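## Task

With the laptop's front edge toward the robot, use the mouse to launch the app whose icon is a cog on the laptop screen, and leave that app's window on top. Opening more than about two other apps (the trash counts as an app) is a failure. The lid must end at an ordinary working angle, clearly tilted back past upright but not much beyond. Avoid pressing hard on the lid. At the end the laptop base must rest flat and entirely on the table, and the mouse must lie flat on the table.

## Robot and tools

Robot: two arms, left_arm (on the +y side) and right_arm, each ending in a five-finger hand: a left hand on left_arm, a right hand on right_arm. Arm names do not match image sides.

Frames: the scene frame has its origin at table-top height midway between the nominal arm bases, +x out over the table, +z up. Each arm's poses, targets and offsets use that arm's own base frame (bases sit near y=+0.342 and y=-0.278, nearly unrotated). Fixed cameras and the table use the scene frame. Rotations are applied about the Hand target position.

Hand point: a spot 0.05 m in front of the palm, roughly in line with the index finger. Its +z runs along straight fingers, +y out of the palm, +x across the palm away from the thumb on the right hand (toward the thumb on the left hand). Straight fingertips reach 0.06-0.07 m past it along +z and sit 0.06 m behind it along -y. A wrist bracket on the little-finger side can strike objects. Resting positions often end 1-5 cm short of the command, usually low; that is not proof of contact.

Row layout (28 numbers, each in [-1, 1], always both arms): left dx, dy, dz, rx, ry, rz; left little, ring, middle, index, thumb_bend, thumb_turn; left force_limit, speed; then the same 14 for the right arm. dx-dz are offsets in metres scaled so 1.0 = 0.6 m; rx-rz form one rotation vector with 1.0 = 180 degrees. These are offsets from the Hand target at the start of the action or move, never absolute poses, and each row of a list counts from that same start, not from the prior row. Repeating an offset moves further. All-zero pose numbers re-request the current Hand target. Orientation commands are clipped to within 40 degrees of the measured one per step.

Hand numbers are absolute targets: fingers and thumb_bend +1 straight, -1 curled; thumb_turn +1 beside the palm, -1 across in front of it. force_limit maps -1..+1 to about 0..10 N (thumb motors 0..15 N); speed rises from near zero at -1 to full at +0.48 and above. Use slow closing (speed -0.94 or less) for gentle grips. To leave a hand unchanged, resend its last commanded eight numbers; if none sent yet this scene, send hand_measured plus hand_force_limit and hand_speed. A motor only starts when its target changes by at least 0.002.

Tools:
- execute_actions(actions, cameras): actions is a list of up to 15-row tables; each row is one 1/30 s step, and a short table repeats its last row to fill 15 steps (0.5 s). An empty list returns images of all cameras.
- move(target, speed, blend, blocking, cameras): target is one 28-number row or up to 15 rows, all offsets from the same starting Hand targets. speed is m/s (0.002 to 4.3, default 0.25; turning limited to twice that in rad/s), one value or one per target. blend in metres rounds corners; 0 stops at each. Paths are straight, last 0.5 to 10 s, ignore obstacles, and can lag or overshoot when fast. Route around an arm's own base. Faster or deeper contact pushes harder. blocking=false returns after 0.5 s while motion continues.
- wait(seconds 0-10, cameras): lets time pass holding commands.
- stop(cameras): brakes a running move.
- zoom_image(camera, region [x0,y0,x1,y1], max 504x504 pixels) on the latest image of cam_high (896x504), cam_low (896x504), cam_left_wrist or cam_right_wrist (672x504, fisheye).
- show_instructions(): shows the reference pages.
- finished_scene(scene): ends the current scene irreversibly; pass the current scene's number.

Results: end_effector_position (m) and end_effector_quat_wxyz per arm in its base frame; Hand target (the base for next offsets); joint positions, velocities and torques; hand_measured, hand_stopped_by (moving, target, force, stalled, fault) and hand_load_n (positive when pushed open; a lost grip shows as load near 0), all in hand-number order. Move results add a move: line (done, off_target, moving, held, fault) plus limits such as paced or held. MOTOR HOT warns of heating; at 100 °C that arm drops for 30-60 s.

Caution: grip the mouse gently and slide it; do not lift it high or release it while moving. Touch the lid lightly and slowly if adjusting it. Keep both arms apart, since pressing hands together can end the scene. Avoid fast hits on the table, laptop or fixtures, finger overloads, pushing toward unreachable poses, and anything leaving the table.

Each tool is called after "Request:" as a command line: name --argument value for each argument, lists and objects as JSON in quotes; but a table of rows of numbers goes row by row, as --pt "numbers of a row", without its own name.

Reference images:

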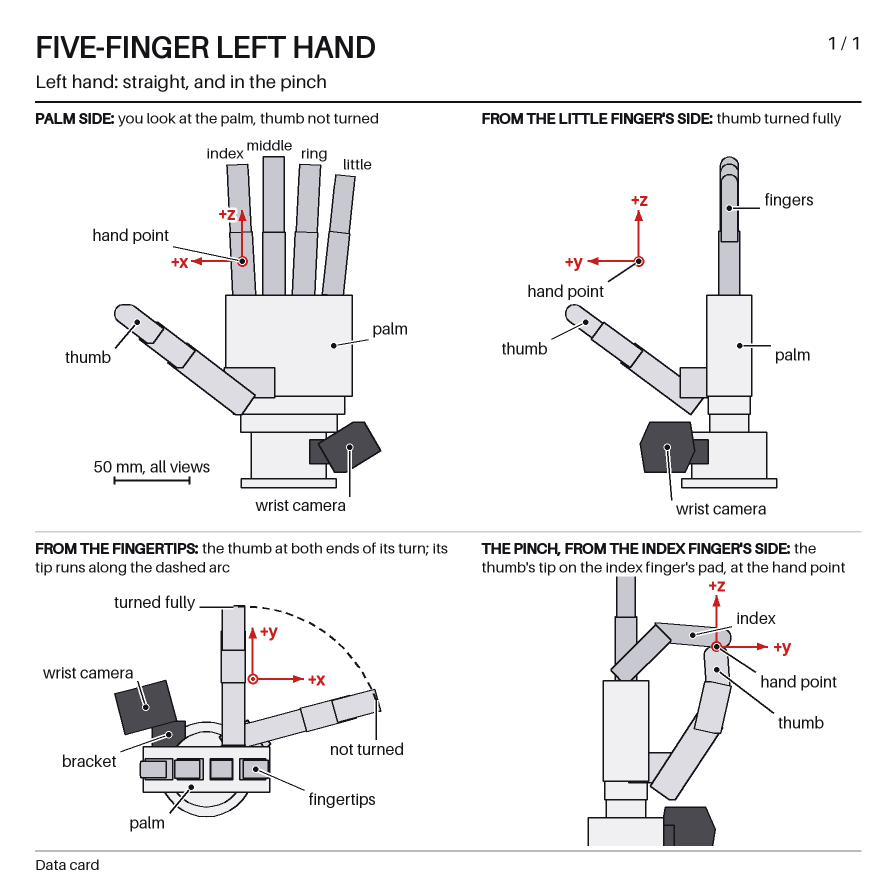

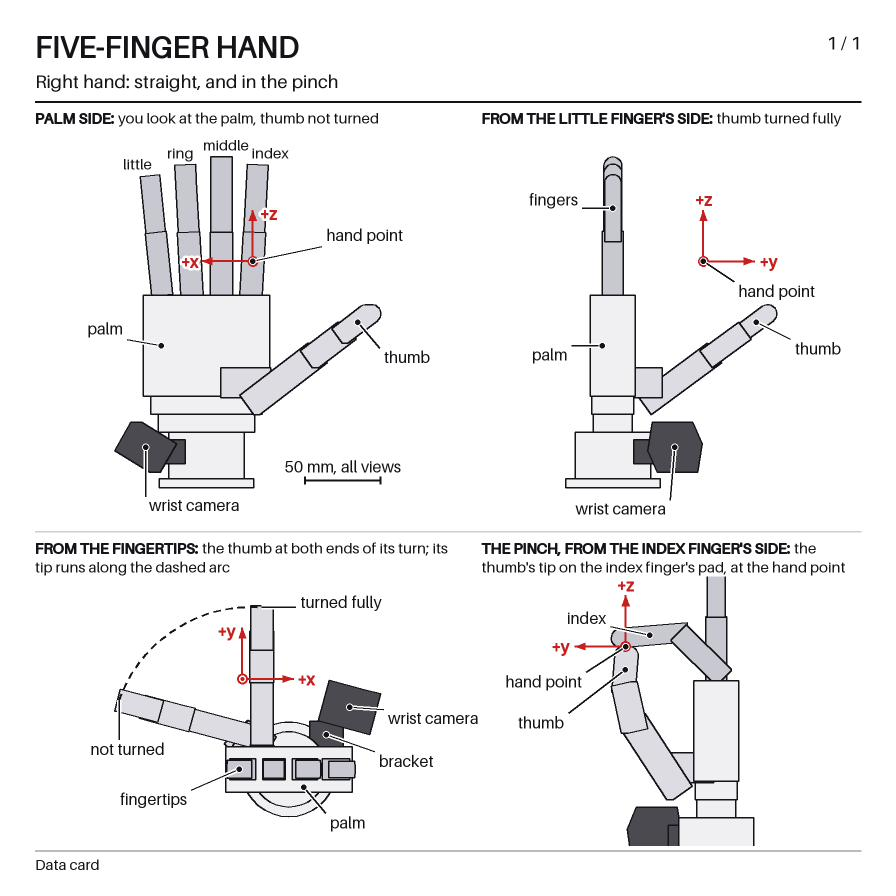

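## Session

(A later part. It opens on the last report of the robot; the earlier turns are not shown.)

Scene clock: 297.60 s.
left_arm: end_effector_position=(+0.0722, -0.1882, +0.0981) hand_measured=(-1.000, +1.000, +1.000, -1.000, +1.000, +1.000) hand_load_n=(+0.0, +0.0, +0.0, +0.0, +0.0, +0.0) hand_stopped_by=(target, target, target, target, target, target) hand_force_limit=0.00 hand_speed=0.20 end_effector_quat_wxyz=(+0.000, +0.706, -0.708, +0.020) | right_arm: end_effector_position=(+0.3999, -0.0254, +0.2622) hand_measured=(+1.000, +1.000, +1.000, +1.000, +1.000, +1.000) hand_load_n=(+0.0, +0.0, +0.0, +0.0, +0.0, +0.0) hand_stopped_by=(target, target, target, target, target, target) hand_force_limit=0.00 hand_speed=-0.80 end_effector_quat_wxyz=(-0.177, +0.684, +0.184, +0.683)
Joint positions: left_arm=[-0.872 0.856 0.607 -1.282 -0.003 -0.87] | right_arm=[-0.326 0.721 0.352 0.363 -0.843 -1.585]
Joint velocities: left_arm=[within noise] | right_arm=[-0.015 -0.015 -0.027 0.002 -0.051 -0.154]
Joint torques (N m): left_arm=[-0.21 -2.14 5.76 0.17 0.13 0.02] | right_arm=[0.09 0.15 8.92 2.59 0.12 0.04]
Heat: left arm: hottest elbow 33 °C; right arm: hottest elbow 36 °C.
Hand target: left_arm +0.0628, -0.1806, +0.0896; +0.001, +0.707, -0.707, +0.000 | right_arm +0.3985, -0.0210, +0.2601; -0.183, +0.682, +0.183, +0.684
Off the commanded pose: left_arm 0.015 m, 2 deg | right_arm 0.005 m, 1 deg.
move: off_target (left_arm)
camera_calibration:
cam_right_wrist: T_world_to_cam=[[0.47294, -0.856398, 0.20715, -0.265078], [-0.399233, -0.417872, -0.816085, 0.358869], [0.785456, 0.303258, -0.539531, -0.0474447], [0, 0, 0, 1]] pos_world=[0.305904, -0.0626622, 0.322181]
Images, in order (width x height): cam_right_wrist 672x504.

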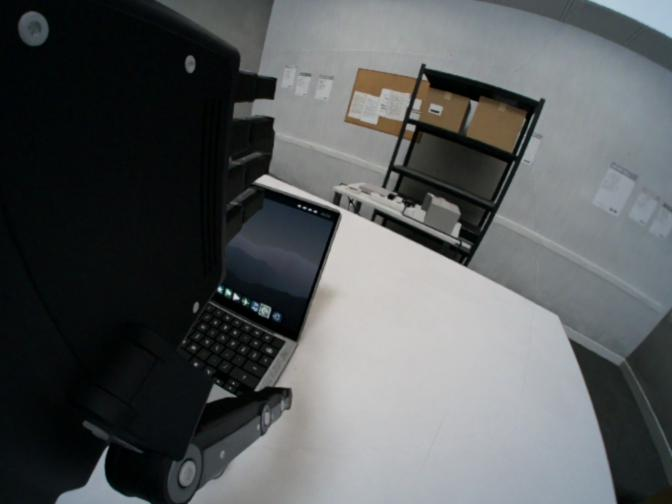

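Request:
move --pt "0.012 -0.014 0.03 0 0 0 -1 1 1 -1 1 1 0 0.2 0 0 0 0 0 0 1 1 1 1 1 1 0 -0.8" --pt "0.012 -0.014 0.06 0 0 0 -1 1 1 -1 1 1 0 0.2 0 0 0 0 0 0 1 1 1 1 1 1 0 -0.8" --pt "0.0 0.0 0.18 0 0 0 -1 -1 -1 1 1 1 0 0.4 0 0 0 0 0 0 1 1 1 1 1 1 0 -0.8" --speed '[0.08,0.08,0.15]' --blend '[0.005,0.005,0]' --cameras '["cam_high","cam_low","cam_right_wrist"]'

Request:
zoom_image --camera "cam_right_wrist" --region '[220, 240, 310, 340]'

Request:
zoom_image --camera "cam_high" --region '[270, 120, 410, 240]'

Scene clock: 330.80 s.
left_arm: end_effector_position=(+0.0562, -0.1716, +0.1777) hand_measured=(-1.000, -1.000, -1.000, +1.000, +1.000, +1.000) hand_load_n=(+0.0, +0.0, +0.0, +0.0, +0.0, +0.0) hand_stopped_by=(target, target, target, target, target, target) hand_force_limit=0.00 hand_speed=0.40 end_effector_quat_wxyz=(-0.002, +0.706, -0.707, -0.022) | right_arm: end_effector_position=(+0.3999, -0.0254, +0.2622) hand_measured=(+1.000, +1.000, +1.000, +1.000, +1.000, +1.000) hand_load_n=(+0.0, +0.0, +0.0, +0.0, +0.0, +0.0) hand_stopped_by=(target, target, target, target, target, target) hand_force_limit=0.00 hand_speed=-0.80 end_effector_quat_wxyz=(-0.177, +0.684, +0.184, +0.683)
Joint positions: left_arm=[-0.877 0.818 0.796 -1.592 0.001 -0.875] | right_arm=[-0.326 0.721 0.352 0.363 -0.843 -1.585]
Joint torques (N m): left_arm=[-0.09 -2.14 11.43 -0.24 0.03 0.04] | right_arm=[0.09 0.21 8.91 2.61 0.12 0.04]
Heat: left arm: hottest elbow 34 °C; right arm: hottest elbow 36 °C.
Hand target: left_arm +0.0626, -0.1805, +0.1975; +0.001, +0.707, -0.707, +0.000 | right_arm +0.3985, -0.0210, +0.2601; -0.183, +0.682, +0.183, +0.684
Off the commanded pose: left_arm 0.023 m, 3 deg | right_arm 0.005 m, 1 deg.
move: off_target (left_arm); target 3's new numbers were sent with left_arm's hand 0.023 m and 2 deg from that target
camera_calibration:
cam_right_wrist: T_world_to_cam=[[0.47294, -0.856398, 0.20715, -0.265078], [-0.399233, -0.417872, -0.816085, 0.358869], [0.785456, 0.303258, -0.539531, -0.0474447], [0, 0, 0, 1]] pos_world=[0.305904, -0.0626622, 0.322181]
Images, in order (width x height): cam_high 896x504, cam_low 896x504, cam_right_wrist 672x504.

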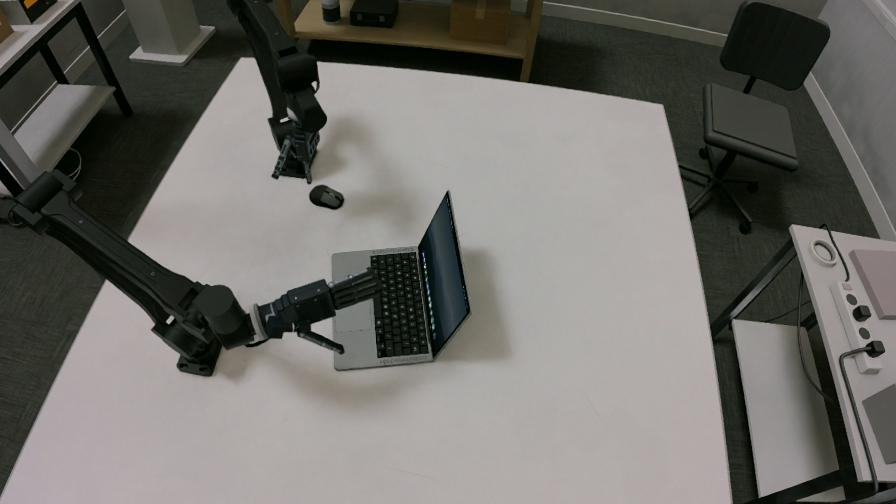

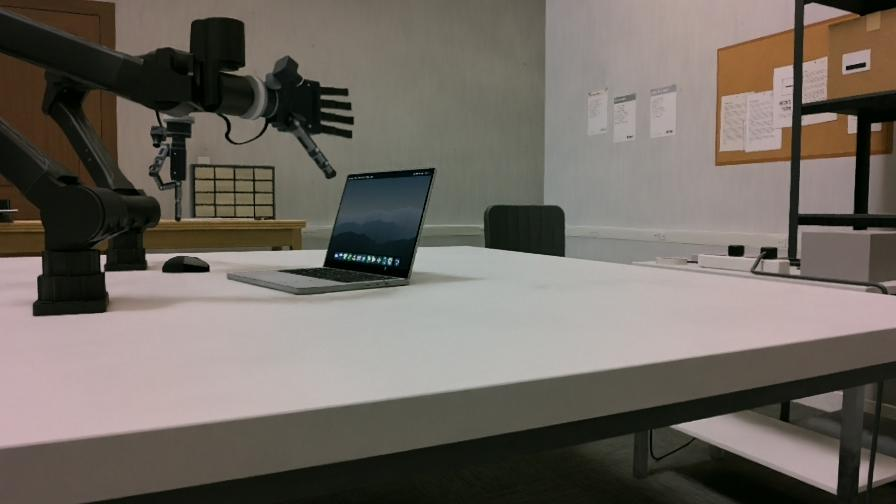

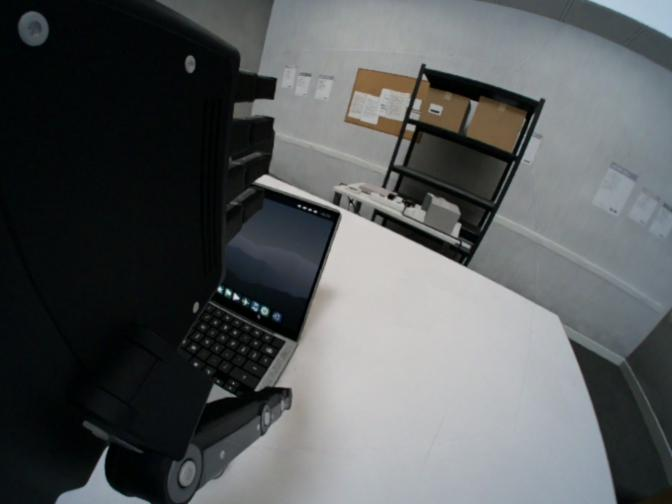

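Scaled by 5.040 from the camera's 672x504 image, which has a finer 960x720 frame.

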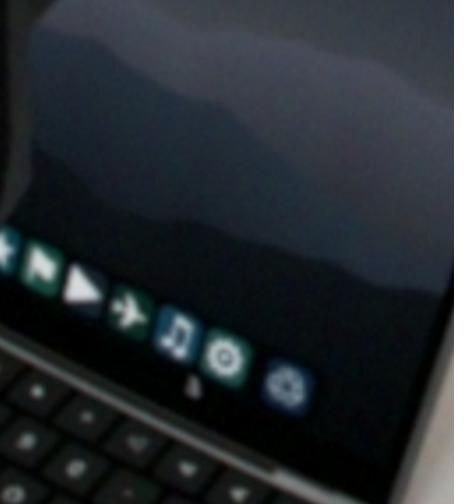

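Scaled by 3.600 from the camera's 896x504 image, which has a finer 1280x720 frame.

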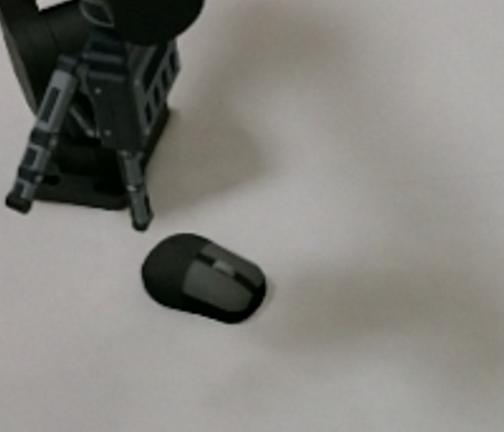

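Request:
move --pt "0.0148 0.0067 -0.1125 0 0 0 -1 1 1 -1 1 1 0 0.4 0 0 0 0 0 0 1 1 1 1 1 1 0 -0.8" --pt "0.0148 0.0067 -0.18 0 0 0 -1 1 1 -1 1 1 0 0.4 0 0 0 0 0 0 1 1 1 1 1 1 0 -0.8" --pt "0.0265 -0.0065 -0.18 0 0 0 -1 1 1 -1 1 1 0 0.4 0 0 0 0 0 0 1 1 1 1 1 1 0 -0.8" --speed '[0.12,0.06,0.05]' --blend '[0.005,0,0]' --cameras '["cam_right_wrist","cam_high"]'

Request:
zoom_image --camera "cam_right_wrist" --region '[220, 240, 310, 340]'

Request:
zoom_image --camera "cam_high" --region '[270, 120, 410, 240]'

Scene clock: 385.13 s.
left_arm: end_effector_position=(+0.0754, -0.1825, +0.0959) hand_measured=(-1.000, +1.000, +1.000, -1.000, +1.000, +1.000) hand_load_n=(+0.0, -1.0, +0.5, +0.0, +0.0, +0.0) hand_stopped_by=(target, target, target, target, target, target) hand_force_limit=0.00 hand_speed=0.40 end_effector_quat_wxyz=(+0.000, +0.707, -0.707, +0.005) | right_arm: end_effector_position=(+0.3999, -0.0254, +0.2622) hand_measured=(+1.000, +1.000, +1.000, +1.000, +1.000, +1.000) hand_load_n=(+0.0, +0.0, +0.0, +0.0, +0.0, +0.0) hand_stopped_by=(target, target, target, target, target, target) hand_force_limit=0.00 hand_speed=-0.80 end_effector_quat_wxyz=(-0.177, +0.684, +0.184, +0.683)
Joint positions: left_arm=[-0.839 0.879 0.611 -1.293 0 -0.839] | right_arm=[-0.326 0.721 0.352 0.363 -0.843 -1.585]
Joint torques (N m): left_arm=[1.2 -0.56 7.08 1.28 0.04 0.17] | right_arm=[0.09 0.21 8.92 2.61 0.12 0.04]
Heat: left arm: hottest elbow 37 °C; right arm: hottest elbow 36 °C.
Hand target: left_arm +0.0787, -0.1845, +0.0896; +0.000, +0.707, -0.707, +0.000 | right_arm +0.3985, -0.0210, +0.2601; -0.183, +0.682, +0.183, +0.684
Off the commanded pose: left_arm 0.007 m, 1 deg | right_arm 0.005 m, 1 deg.
move: done
camera_calibration:
cam_right_wrist: T_world_to_cam=[[0.47294, -0.856398, 0.20715, -0.265078], [-0.399233, -0.417872, -0.816085, 0.358869], [0.785456, 0.303258, -0.539531, -0.0474447], [0, 0, 0, 1]] pos_world=[0.305904, -0.0626622, 0.322181]
Images, in order (width x height): cam_high 896x504, cam_right_wrist 672x504.

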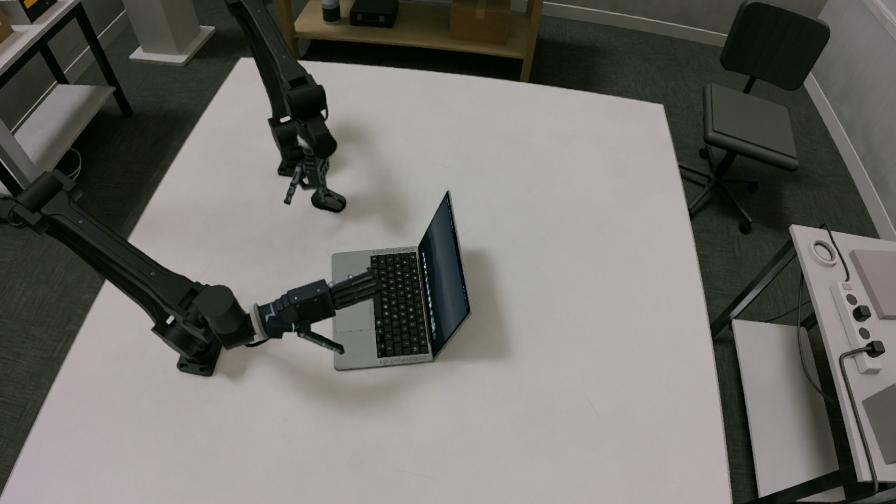

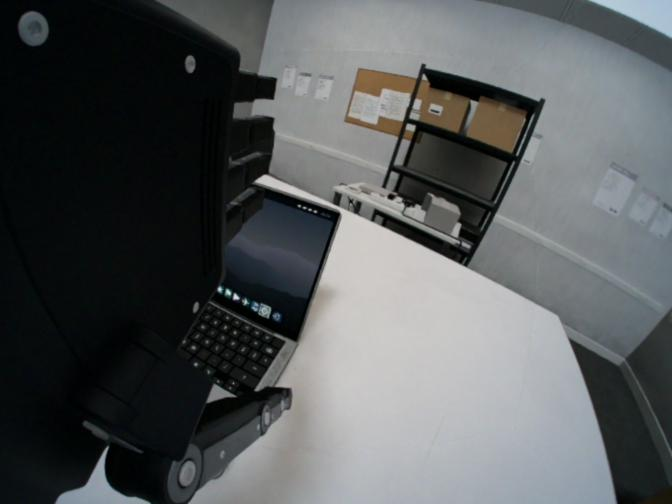

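Scaled by 5.040 from the camera's 672x504 image, which has a finer 960x720 frame.

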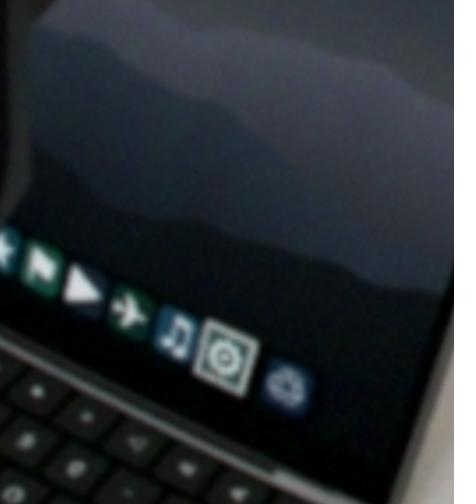

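Scaled by 3.600 from the camera's 896x504 image, which has a finer 1280x720 frame.

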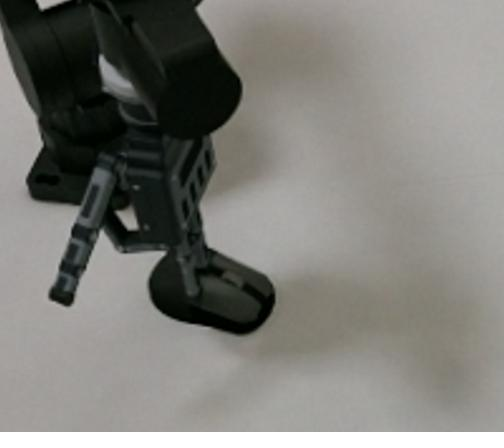

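Request:
zoom_image --camera "cam_right_wrist" --region '[245, 290, 290, 335]'

Scaled by 11.200 from the camera's 672x504 image, which has a finer 960x720 frame.

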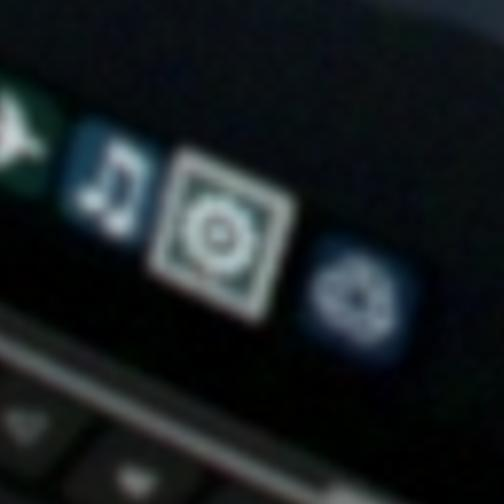

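Request:
move --pt "0.0156 -0.0174 0.03 0 0 0 -1 1 1 -1 1 1 0 0.4 0 0 0 0 0 0 1 1 1 1 1 1 0 -0.8" --pt "0.0156 -0.0174 0.06 0 0 0 -1 1 1 -1 1 1 0 0.4 0 0 0 0 0 0 1 1 1 1 1 1 0 -0.8" --pt "0.0 0.0 0.17 0 0 0 -1 -1 -1 1 1 1 0 0.4 0 0 0 0 0 0 1 1 1 1 1 1 0 -0.8" --speed '[0.08,0.08,0.15]' --blend '[0.005,0.005,0]' --cameras '["cam_high","cam_low","cam_right_wrist"]'

Request:
zoom_image --camera "cam_right_wrist" --region '[245, 290, 290, 335]'

Request:
zoom_image --camera "cam_high" --region '[270, 120, 410, 240]'

Scene clock: 400.47 s.
left_arm: end_effector_position=(+0.0701, -0.1766, +0.1718) hand_measured=(-1.000, -1.000, -1.000, +1.000, +1.000, +1.000) hand_load_n=(+0.0, +0.0, +0.0, +0.0, +0.0, +0.0) hand_stopped_by=(target, target, target, target, target, target) hand_force_limit=0.00 hand_speed=0.40 end_effector_quat_wxyz=(-0.001, +0.707, -0.707, -0.022) | right_arm: end_effector_position=(+0.3999, -0.0254, +0.2622) hand_measured=(+1.000, +1.000, +1.000, +1.000, +1.000, +1.000) hand_load_n=(+0.0, +0.0, +0.0, +0.0, +0.5, +0.0) hand_stopped_by=(target, target, target, target, target, target) hand_force_limit=0.00 hand_speed=-0.80 end_effector_quat_wxyz=(-0.177, +0.684, +0.184, +0.683)
Joint positions: left_arm=[-0.839 0.859 0.799 -1.555 0 -0.839] | right_arm=[-0.326 0.721 0.352 0.363 -0.843 -1.585]
Joint torques (N m): left_arm=[0.73 -2.78 11.21 -0.25 0.03 0.15] | right_arm=[0.09 0.21 8.91 2.61 0.12 0.04]
Heat: left arm: hottest elbow 37 °C; right arm: hottest elbow 36 °C.
Hand target: left_arm +0.0787, -0.1844, +0.1915; +0.000, +0.707, -0.707, +0.000 | right_arm +0.3985, -0.0210, +0.2601; -0.183, +0.682, +0.183, +0.684
Off the commanded pose: left_arm 0.023 m, 2 deg | right_arm 0.005 m, 1 deg.
move: off_target (left_arm); target 3's new numbers were sent with left_arm's hand 0.023 m and 2 deg from that target
camera_calibration:
cam_right_wrist: T_world_to_cam=[[0.47294, -0.856398, 0.20715, -0.265078], [-0.399233, -0.417872, -0.816085, 0.358869], [0.785456, 0.303258, -0.539531, -0.0474447], [0, 0, 0, 1]] pos_world=[0.305904, -0.0626622, 0.322181]
Images, in order (width x height): cam_high 896x504, cam_low 896x504, cam_right_wrist 672x504.

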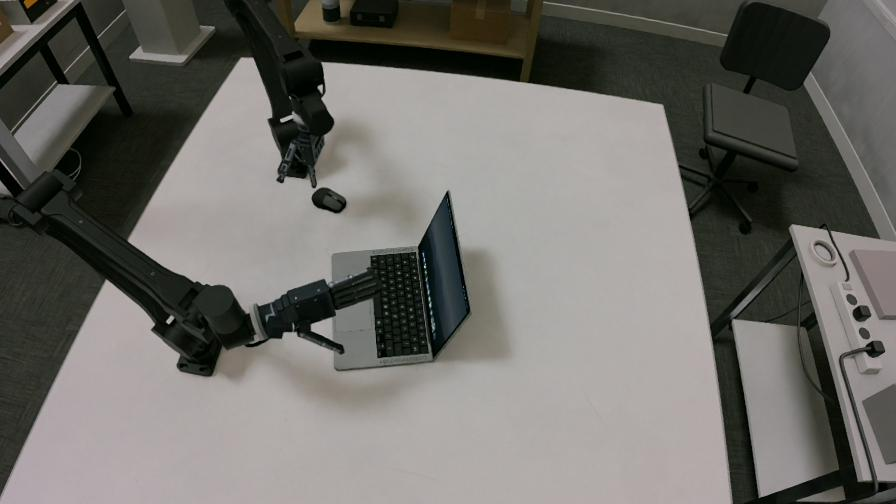

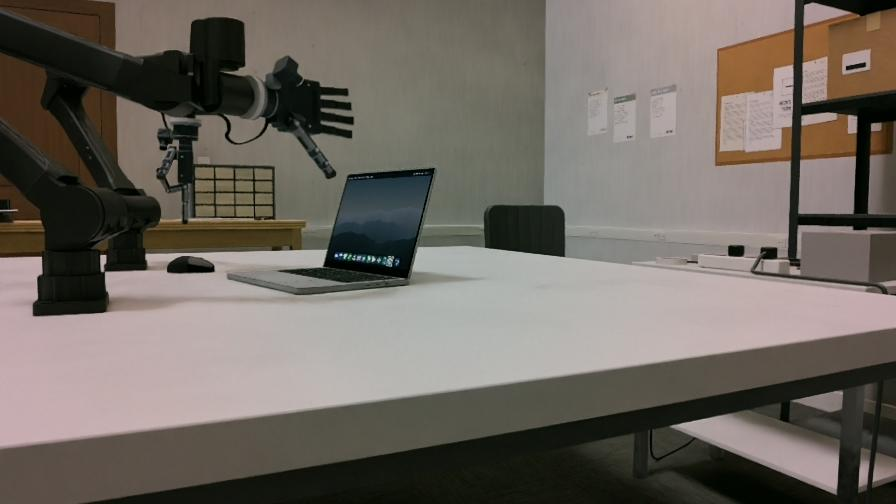

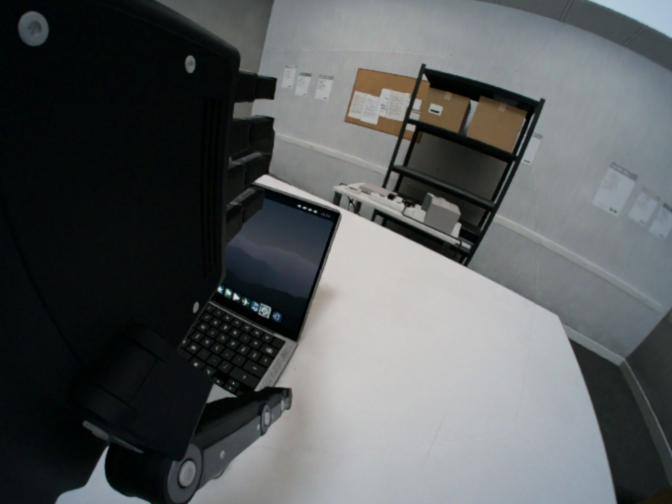

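Scaled by 11.200 from the camera's 672x504 image, which has a finer 960x720 frame.

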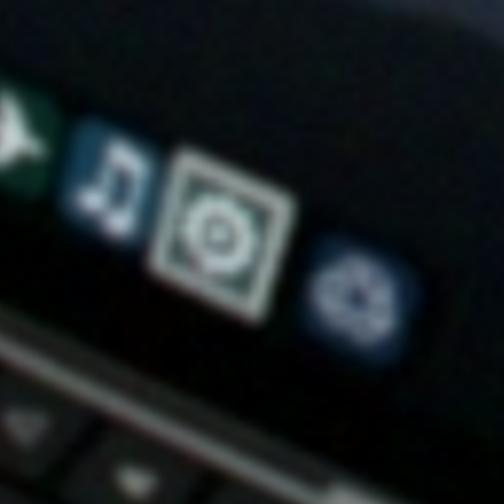

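Scaled by 3.600 from the camera's 896x504 image, which has a finer 1280x720 frame.

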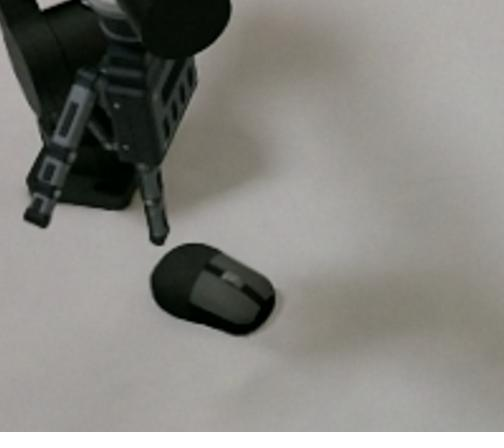

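Request:
move --pt "0.0422 0.0798 -0.1025 0 0 0 -1 -1 -1 1 1 1 0 0.4 0 0 0 0 0 0 1 1 1 1 1 1 0 -0.8" --pt "0.0422 0.0798 -0.1375 0 0 0 -1 -1 -1 1 1 1 0 0.4 0 0 0 0 0 0 1 1 1 1 1 1 0 -0.8" --speed '[0.2,0.1]' --blend '[0.01,0]' --cameras '["cam_high","cam_low"]'

Request:
zoom_image --camera "cam_high" --region '[290, 150, 370, 230]'

Request:
zoom_image --camera "cam_low" --region '[140, 200, 240, 290]'

Scene clock: 436.17 s.
left_arm: end_effector_position=(+0.1006, -0.1358, +0.1104) hand_measured=(-1.000, -1.000, -1.000, +1.000, +1.000, +1.000) hand_load_n=(+0.0, +0.5, +0.5, +0.0, +0.0, +0.0) hand_stopped_by=(target, target, target, target, target, target) hand_force_limit=0.00 hand_speed=0.40 end_effector_quat_wxyz=(+0.000, +0.707, -0.707, -0.003) | right_arm: end_effector_position=(+0.3999, -0.0254, +0.2622) hand_measured=(+1.000, +1.000, +1.000, +1.000, +1.000, +1.000) hand_load_n=(+0.0, +0.0, +0.0, +0.0, +0.0, +0.0) hand_stopped_by=(target, target, target, target, target, target) hand_force_limit=0.00 hand_speed=-0.80 end_effector_quat_wxyz=(-0.177, +0.684, +0.184, +0.683)
Joint positions: left_arm=[-0.577 0.841 0.631 -1.367 -0.001 -0.577] | right_arm=[-0.326 0.721 0.352 0.363 -0.843 -1.585]
Joint torques (N m): left_arm=[1.2 -1.96 7.31 0.88 0.07 0.21] | right_arm=[0.09 0.21 8.91 2.61 0.12 0.04]
Heat: left arm: hottest elbow 39 °C; right arm: hottest elbow 36 °C.
Hand target: left_arm +0.1041, -0.1367, +0.1091; +0.001, +0.707, -0.707, +0.000 | right_arm +0.3985, -0.0210, +0.2601; -0.183, +0.682, +0.183, +0.684
Off the commanded pose: left_arm 0.004 m, 0 deg | right_arm 0.005 m, 1 deg.
move: done
Images, in order (width x height): cam_high 896x504, cam_low 896x504.

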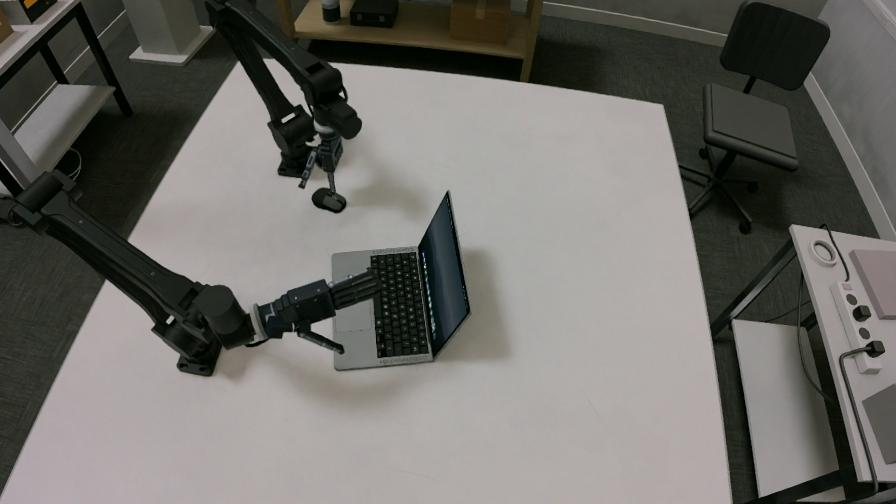

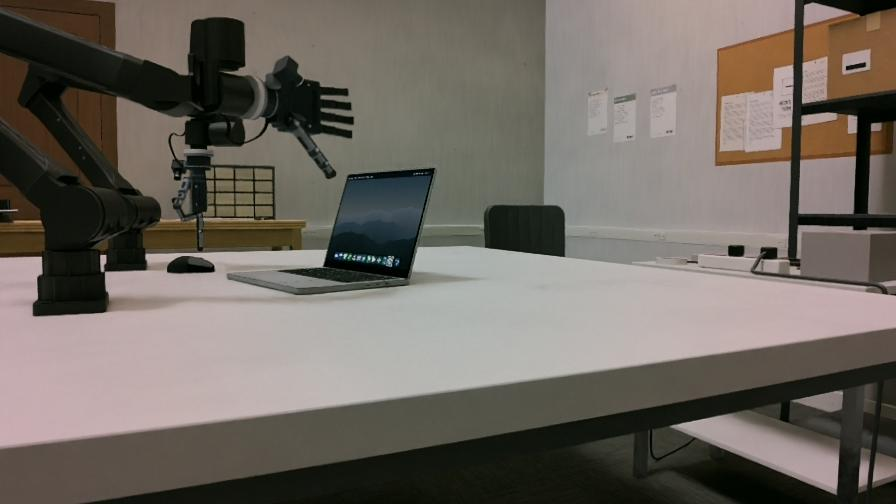

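Scaled by 6.300 from the camera's 896x504 image, which has a finer 1280x720 frame.

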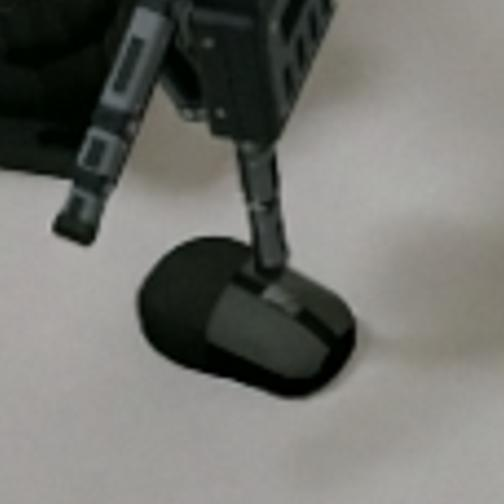

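Scaled by 5.040 from the camera's 896x504 image, which has a finer 1280x720 frame.

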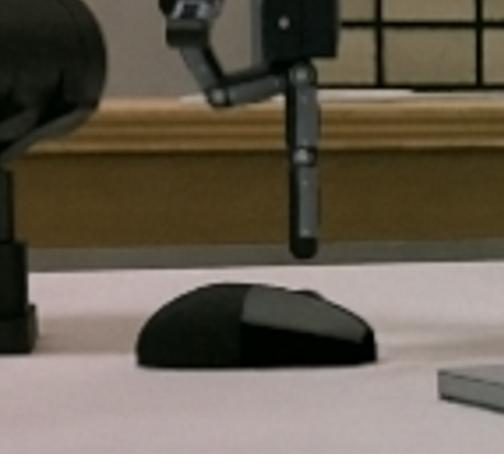

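Request:
move --pt "-0.0047 0.0207 0.005 0 0 0 -1 -1 -1 1 1 1 0 0.4 0 0 0 0 0 0 1 1 1 1 1 1 0 -0.8" --pt "-0.0047 0.0207 -0.0552 0 0 0 -1 -1 -1 1 1 1 0 0.4 0 0 0 0 0 0 1 1 1 1 1 1 0 -0.8" --speed '[0.08,0.05]' --blend '[0,0]' --cameras '["cam_high","cam_low","cam_right_wrist"]'

Request:
zoom_image --camera "cam_right_wrist" --region '[200, 170, 360, 340]'

Request:
zoom_image --camera "cam_high" --region '[290, 150, 370, 230]'

Request:
zoom_image --camera "cam_low" --region '[140, 200, 240, 290]'

Scene clock: 466.97 s.
left_arm: end_effector_position=(+0.1077, -0.1306, +0.0910) hand_measured=(-1.000, -1.000, -1.000, +1.000, +1.000, +1.000) hand_load_n=(+0.0, +0.0, +0.0, -0.5, +0.0, +0.0) hand_stopped_by=(target, target, target, target, target, target) hand_force_limit=0.00 hand_speed=0.40 end_effector_quat_wxyz=(-0.002, +0.707, -0.707, +0.021) | right_arm: end_effector_position=(+0.3999, -0.0254, +0.2622) hand_measured=(+1.000, +1.000, +1.000, +1.000, +1.000, +1.000) hand_load_n=(+0.0, +0.0, +0.0, +0.0, +0.0, +0.0) hand_stopped_by=(target, target, target, target, target, target) hand_force_limit=0.00 hand_speed=-0.80 end_effector_quat_wxyz=(-0.177, +0.684, +0.184, +0.683)
Joint positions: left_arm=[-0.528 0.823 0.574 -1.28 0.006 -0.527] | right_arm=[-0.326 0.721 0.352 0.363 -0.843 -1.585]
Joint torques (N m): left_arm=[0.91 -0.26 5.12 0.91 -0.18 0.14] | right_arm=[0.09 0.21 8.92 2.59 0.12 0.04]
Heat: left arm: hottest elbow 37 °C; right arm: hottest elbow 36 °C.
Hand target: left_arm +0.1011, -0.1241, +0.0759; +0.000, +0.707, -0.707, +0.000 | right_arm +0.3985, -0.0210, +0.2601; -0.183, +0.682, +0.183, +0.684
Off the commanded pose: left_arm 0.017 m, 2 deg | right_arm 0.005 m, 1 deg.
move: off_target (left_arm)
camera_calibration:
cam_right_wrist: T_world_to_cam=[[0.47294, -0.856398, 0.20715, -0.265078], [-0.399233, -0.417872, -0.816085, 0.358869], [0.785456, 0.303258, -0.539531, -0.0474447], [0, 0, 0, 1]] pos_world=[0.305904, -0.0626622, 0.322181]
Images, in order (width x height): cam_high 896x504, cam_low 896x504, cam_right_wrist 672x504.

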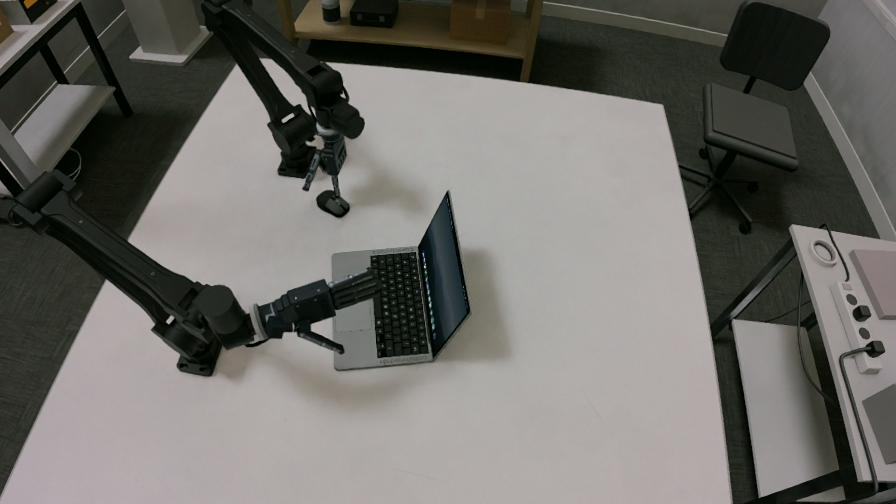

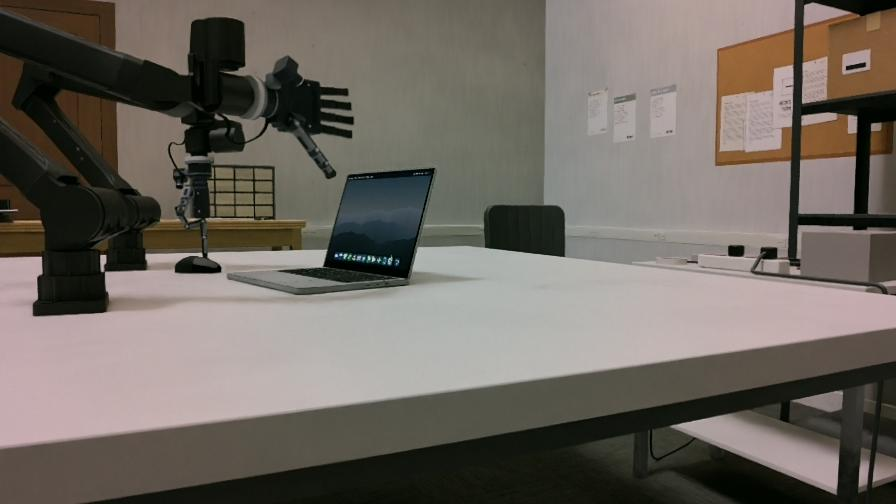

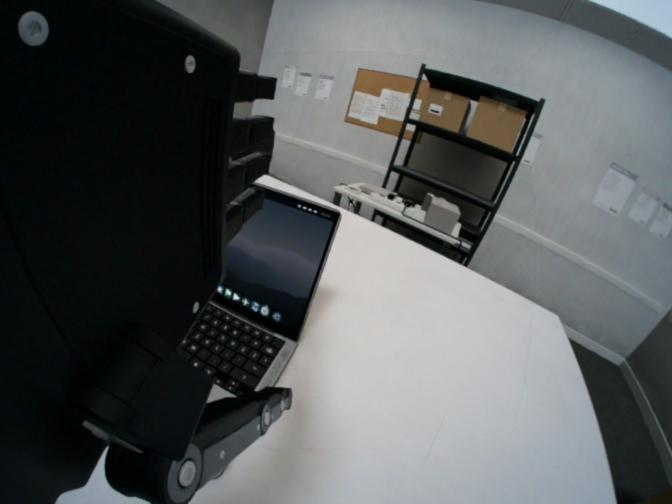

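Scaled by 2.965 from the camera's 672x504 image, which has a finer 960x720 frame.

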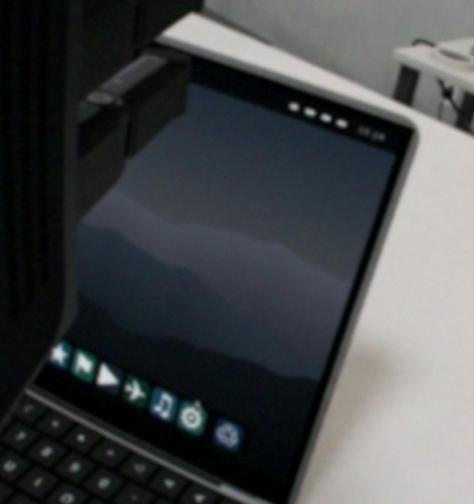

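Scaled by 6.300 from the camera's 896x504 image, which has a finer 1280x720 frame.

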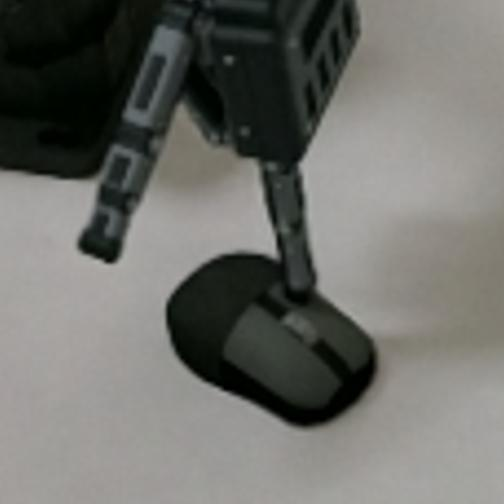

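Scaled by 5.040 from the camera's 896x504 image, which has a finer 1280x720 frame.

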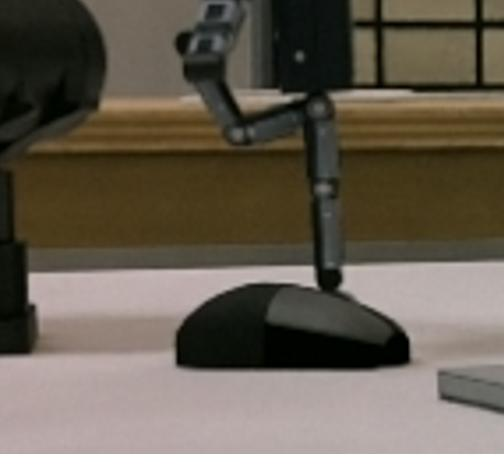

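Request:
move --pt "0.0171 -0.01 0.03 0 0 0 -1 -1 -1 1 1 1 0 0.4 0 0 0 0 0 0 1 1 1 1 1 1 0 -0.8" --pt "0.0171 -0.01 0.06 0 0 0 -1 -1 -1 1 1 1 0 0.4 0 0 0 0 0 0 1 1 1 1 1 1 0 -0.8" --pt "0.0 0.0 0.1 0 0 0 -1 -1 -1 1 1 1 0 0.4 0 0 0 0 0 0 1 1 1 1 1 1 0 -0.8" --speed '[0.08,0.08,0.15]' --blend '[0.005,0.005,0]' --cameras '["cam_high","cam_low","cam_right_wrist"]'

Request:
zoom_image --camera "cam_right_wrist" --region '[245, 290, 290, 335]'

Request:
zoom_image --camera "cam_high" --region '[290, 150, 370, 230]'

Scene clock: 504.20 s.
left_arm: end_effector_position=(+0.0888, -0.1188, +0.1180) hand_measured=(-1.000, -1.000, -1.000, +1.000, +1.000, +1.000) hand_load_n=(+0.0, +0.5, +0.0, +0.0, +0.0, +0.0) hand_stopped_by=(target, target, target, target, target, target) hand_force_limit=0.00 hand_speed=0.40 end_effector_quat_wxyz=(+0.006, +0.707, -0.707, -0.020) | right_arm: end_effector_position=(+0.3999, -0.0254, +0.2622) hand_measured=(+1.000, +1.000, +1.000, +1.000, +1.000, +1.000) hand_load_n=(+0.0, +0.0, +0.0, +0.0, +0.0, +0.0) hand_stopped_by=(target, target, target, target, target, target) hand_force_limit=0.00 hand_speed=-0.80 end_effector_quat_wxyz=(-0.177, +0.684, +0.184, +0.683)
Joint positions: left_arm=[-0.528 0.804 0.63 -1.438 0.002 -0.527] | right_arm=[-0.326 0.721 0.352 0.363 -0.843 -1.585]
Joint torques (N m): left_arm=[1.26 -2.2 11.06 -0.09 -0.07 0.14] | right_arm=[0.09 0.21 8.91 2.59 0.12 0.04]
Heat: left arm: hottest elbow 35 °C; right arm: hottest elbow 36 °C.
Hand target: left_arm +0.1012, -0.1241, +0.1359; +0.000, +0.707, -0.707, +0.000 | right_arm +0.3985, -0.0210, +0.2601; -0.183, +0.682, +0.183, +0.684
Off the commanded pose: left_arm 0.022 m, 2 deg | right_arm 0.005 m, 1 deg.
move: off_target (left_arm)
camera_calibration:
cam_right_wrist: T_world_to_cam=[[0.47294, -0.856398, 0.20715, -0.265078], [-0.399233, -0.417872, -0.816085, 0.358869], [0.785456, 0.303258, -0.539531, -0.0474447], [0, 0, 0, 1]] pos_world=[0.305904, -0.0626622, 0.322181]
Images, in order (width x height): cam_high 896x504, cam_low 896x504, cam_right_wrist 672x504.

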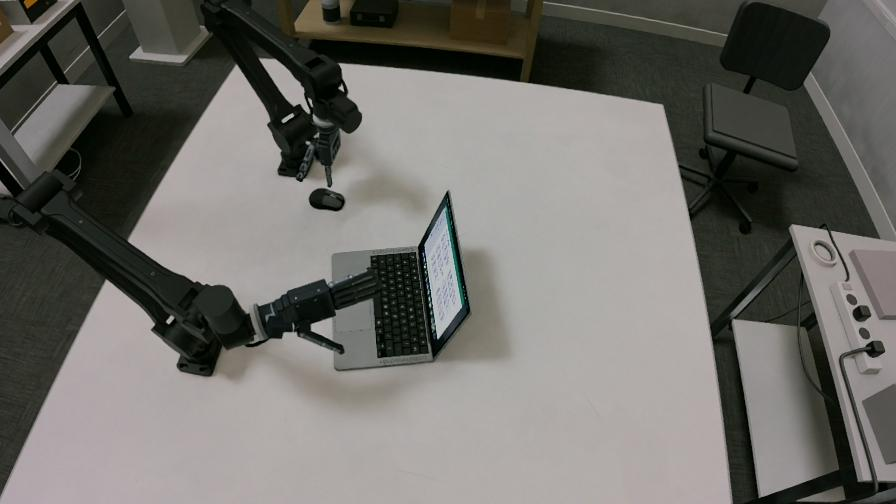

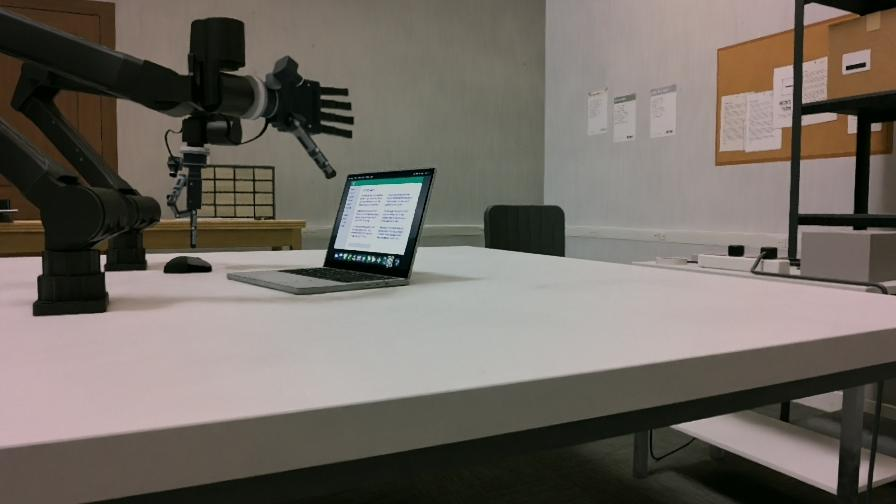

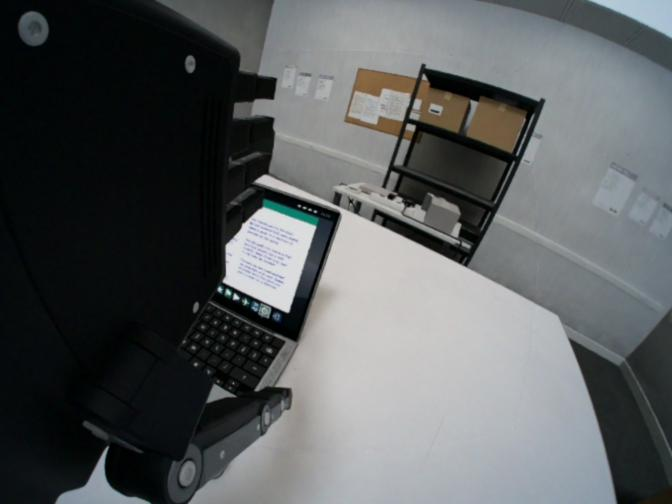

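Scaled by 11.200 from the camera's 672x504 image, which has a finer 960x720 frame.

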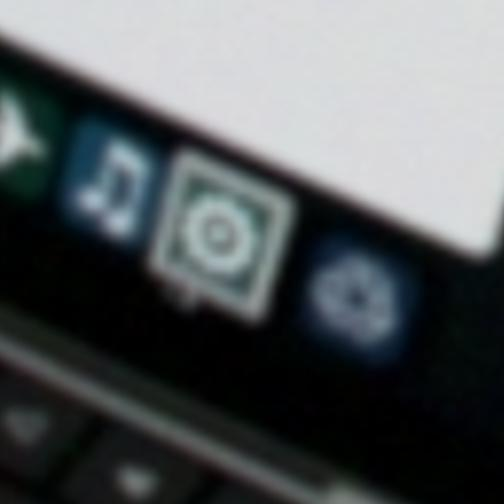

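Scaled by 6.300 from the camera's 896x504 image, which has a finer 1280x720 frame.

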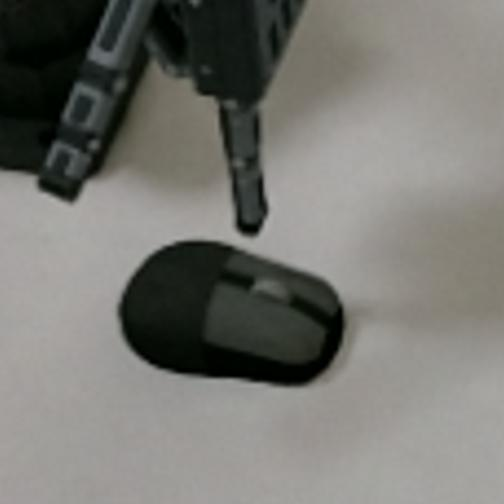

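Request:
zoom_image --camera "cam_low" --region '[330, 165, 440, 280]'

Request:
zoom_image --camera "cam_low" --region '[340, 170, 390, 215]'

Scaled by 4.383 from the camera's 896x504 image, which has a finer 1280x720 frame.

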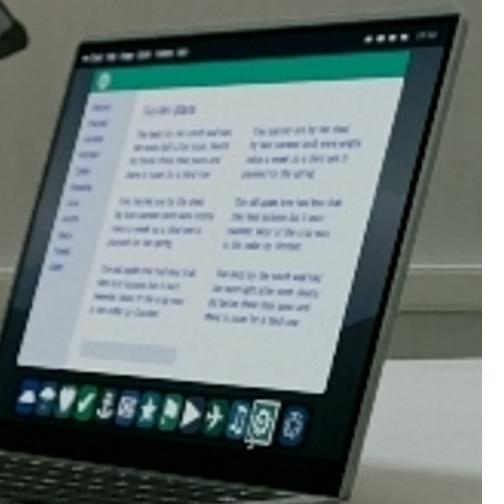

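Scaled by 10.080 from the camera's 896x504 image, which has a finer 1280x720 frame.

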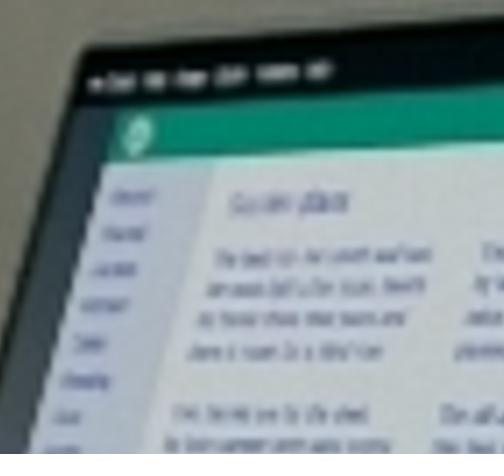

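Request:
finished_scene --scene 2

The scene is finished: the task was done.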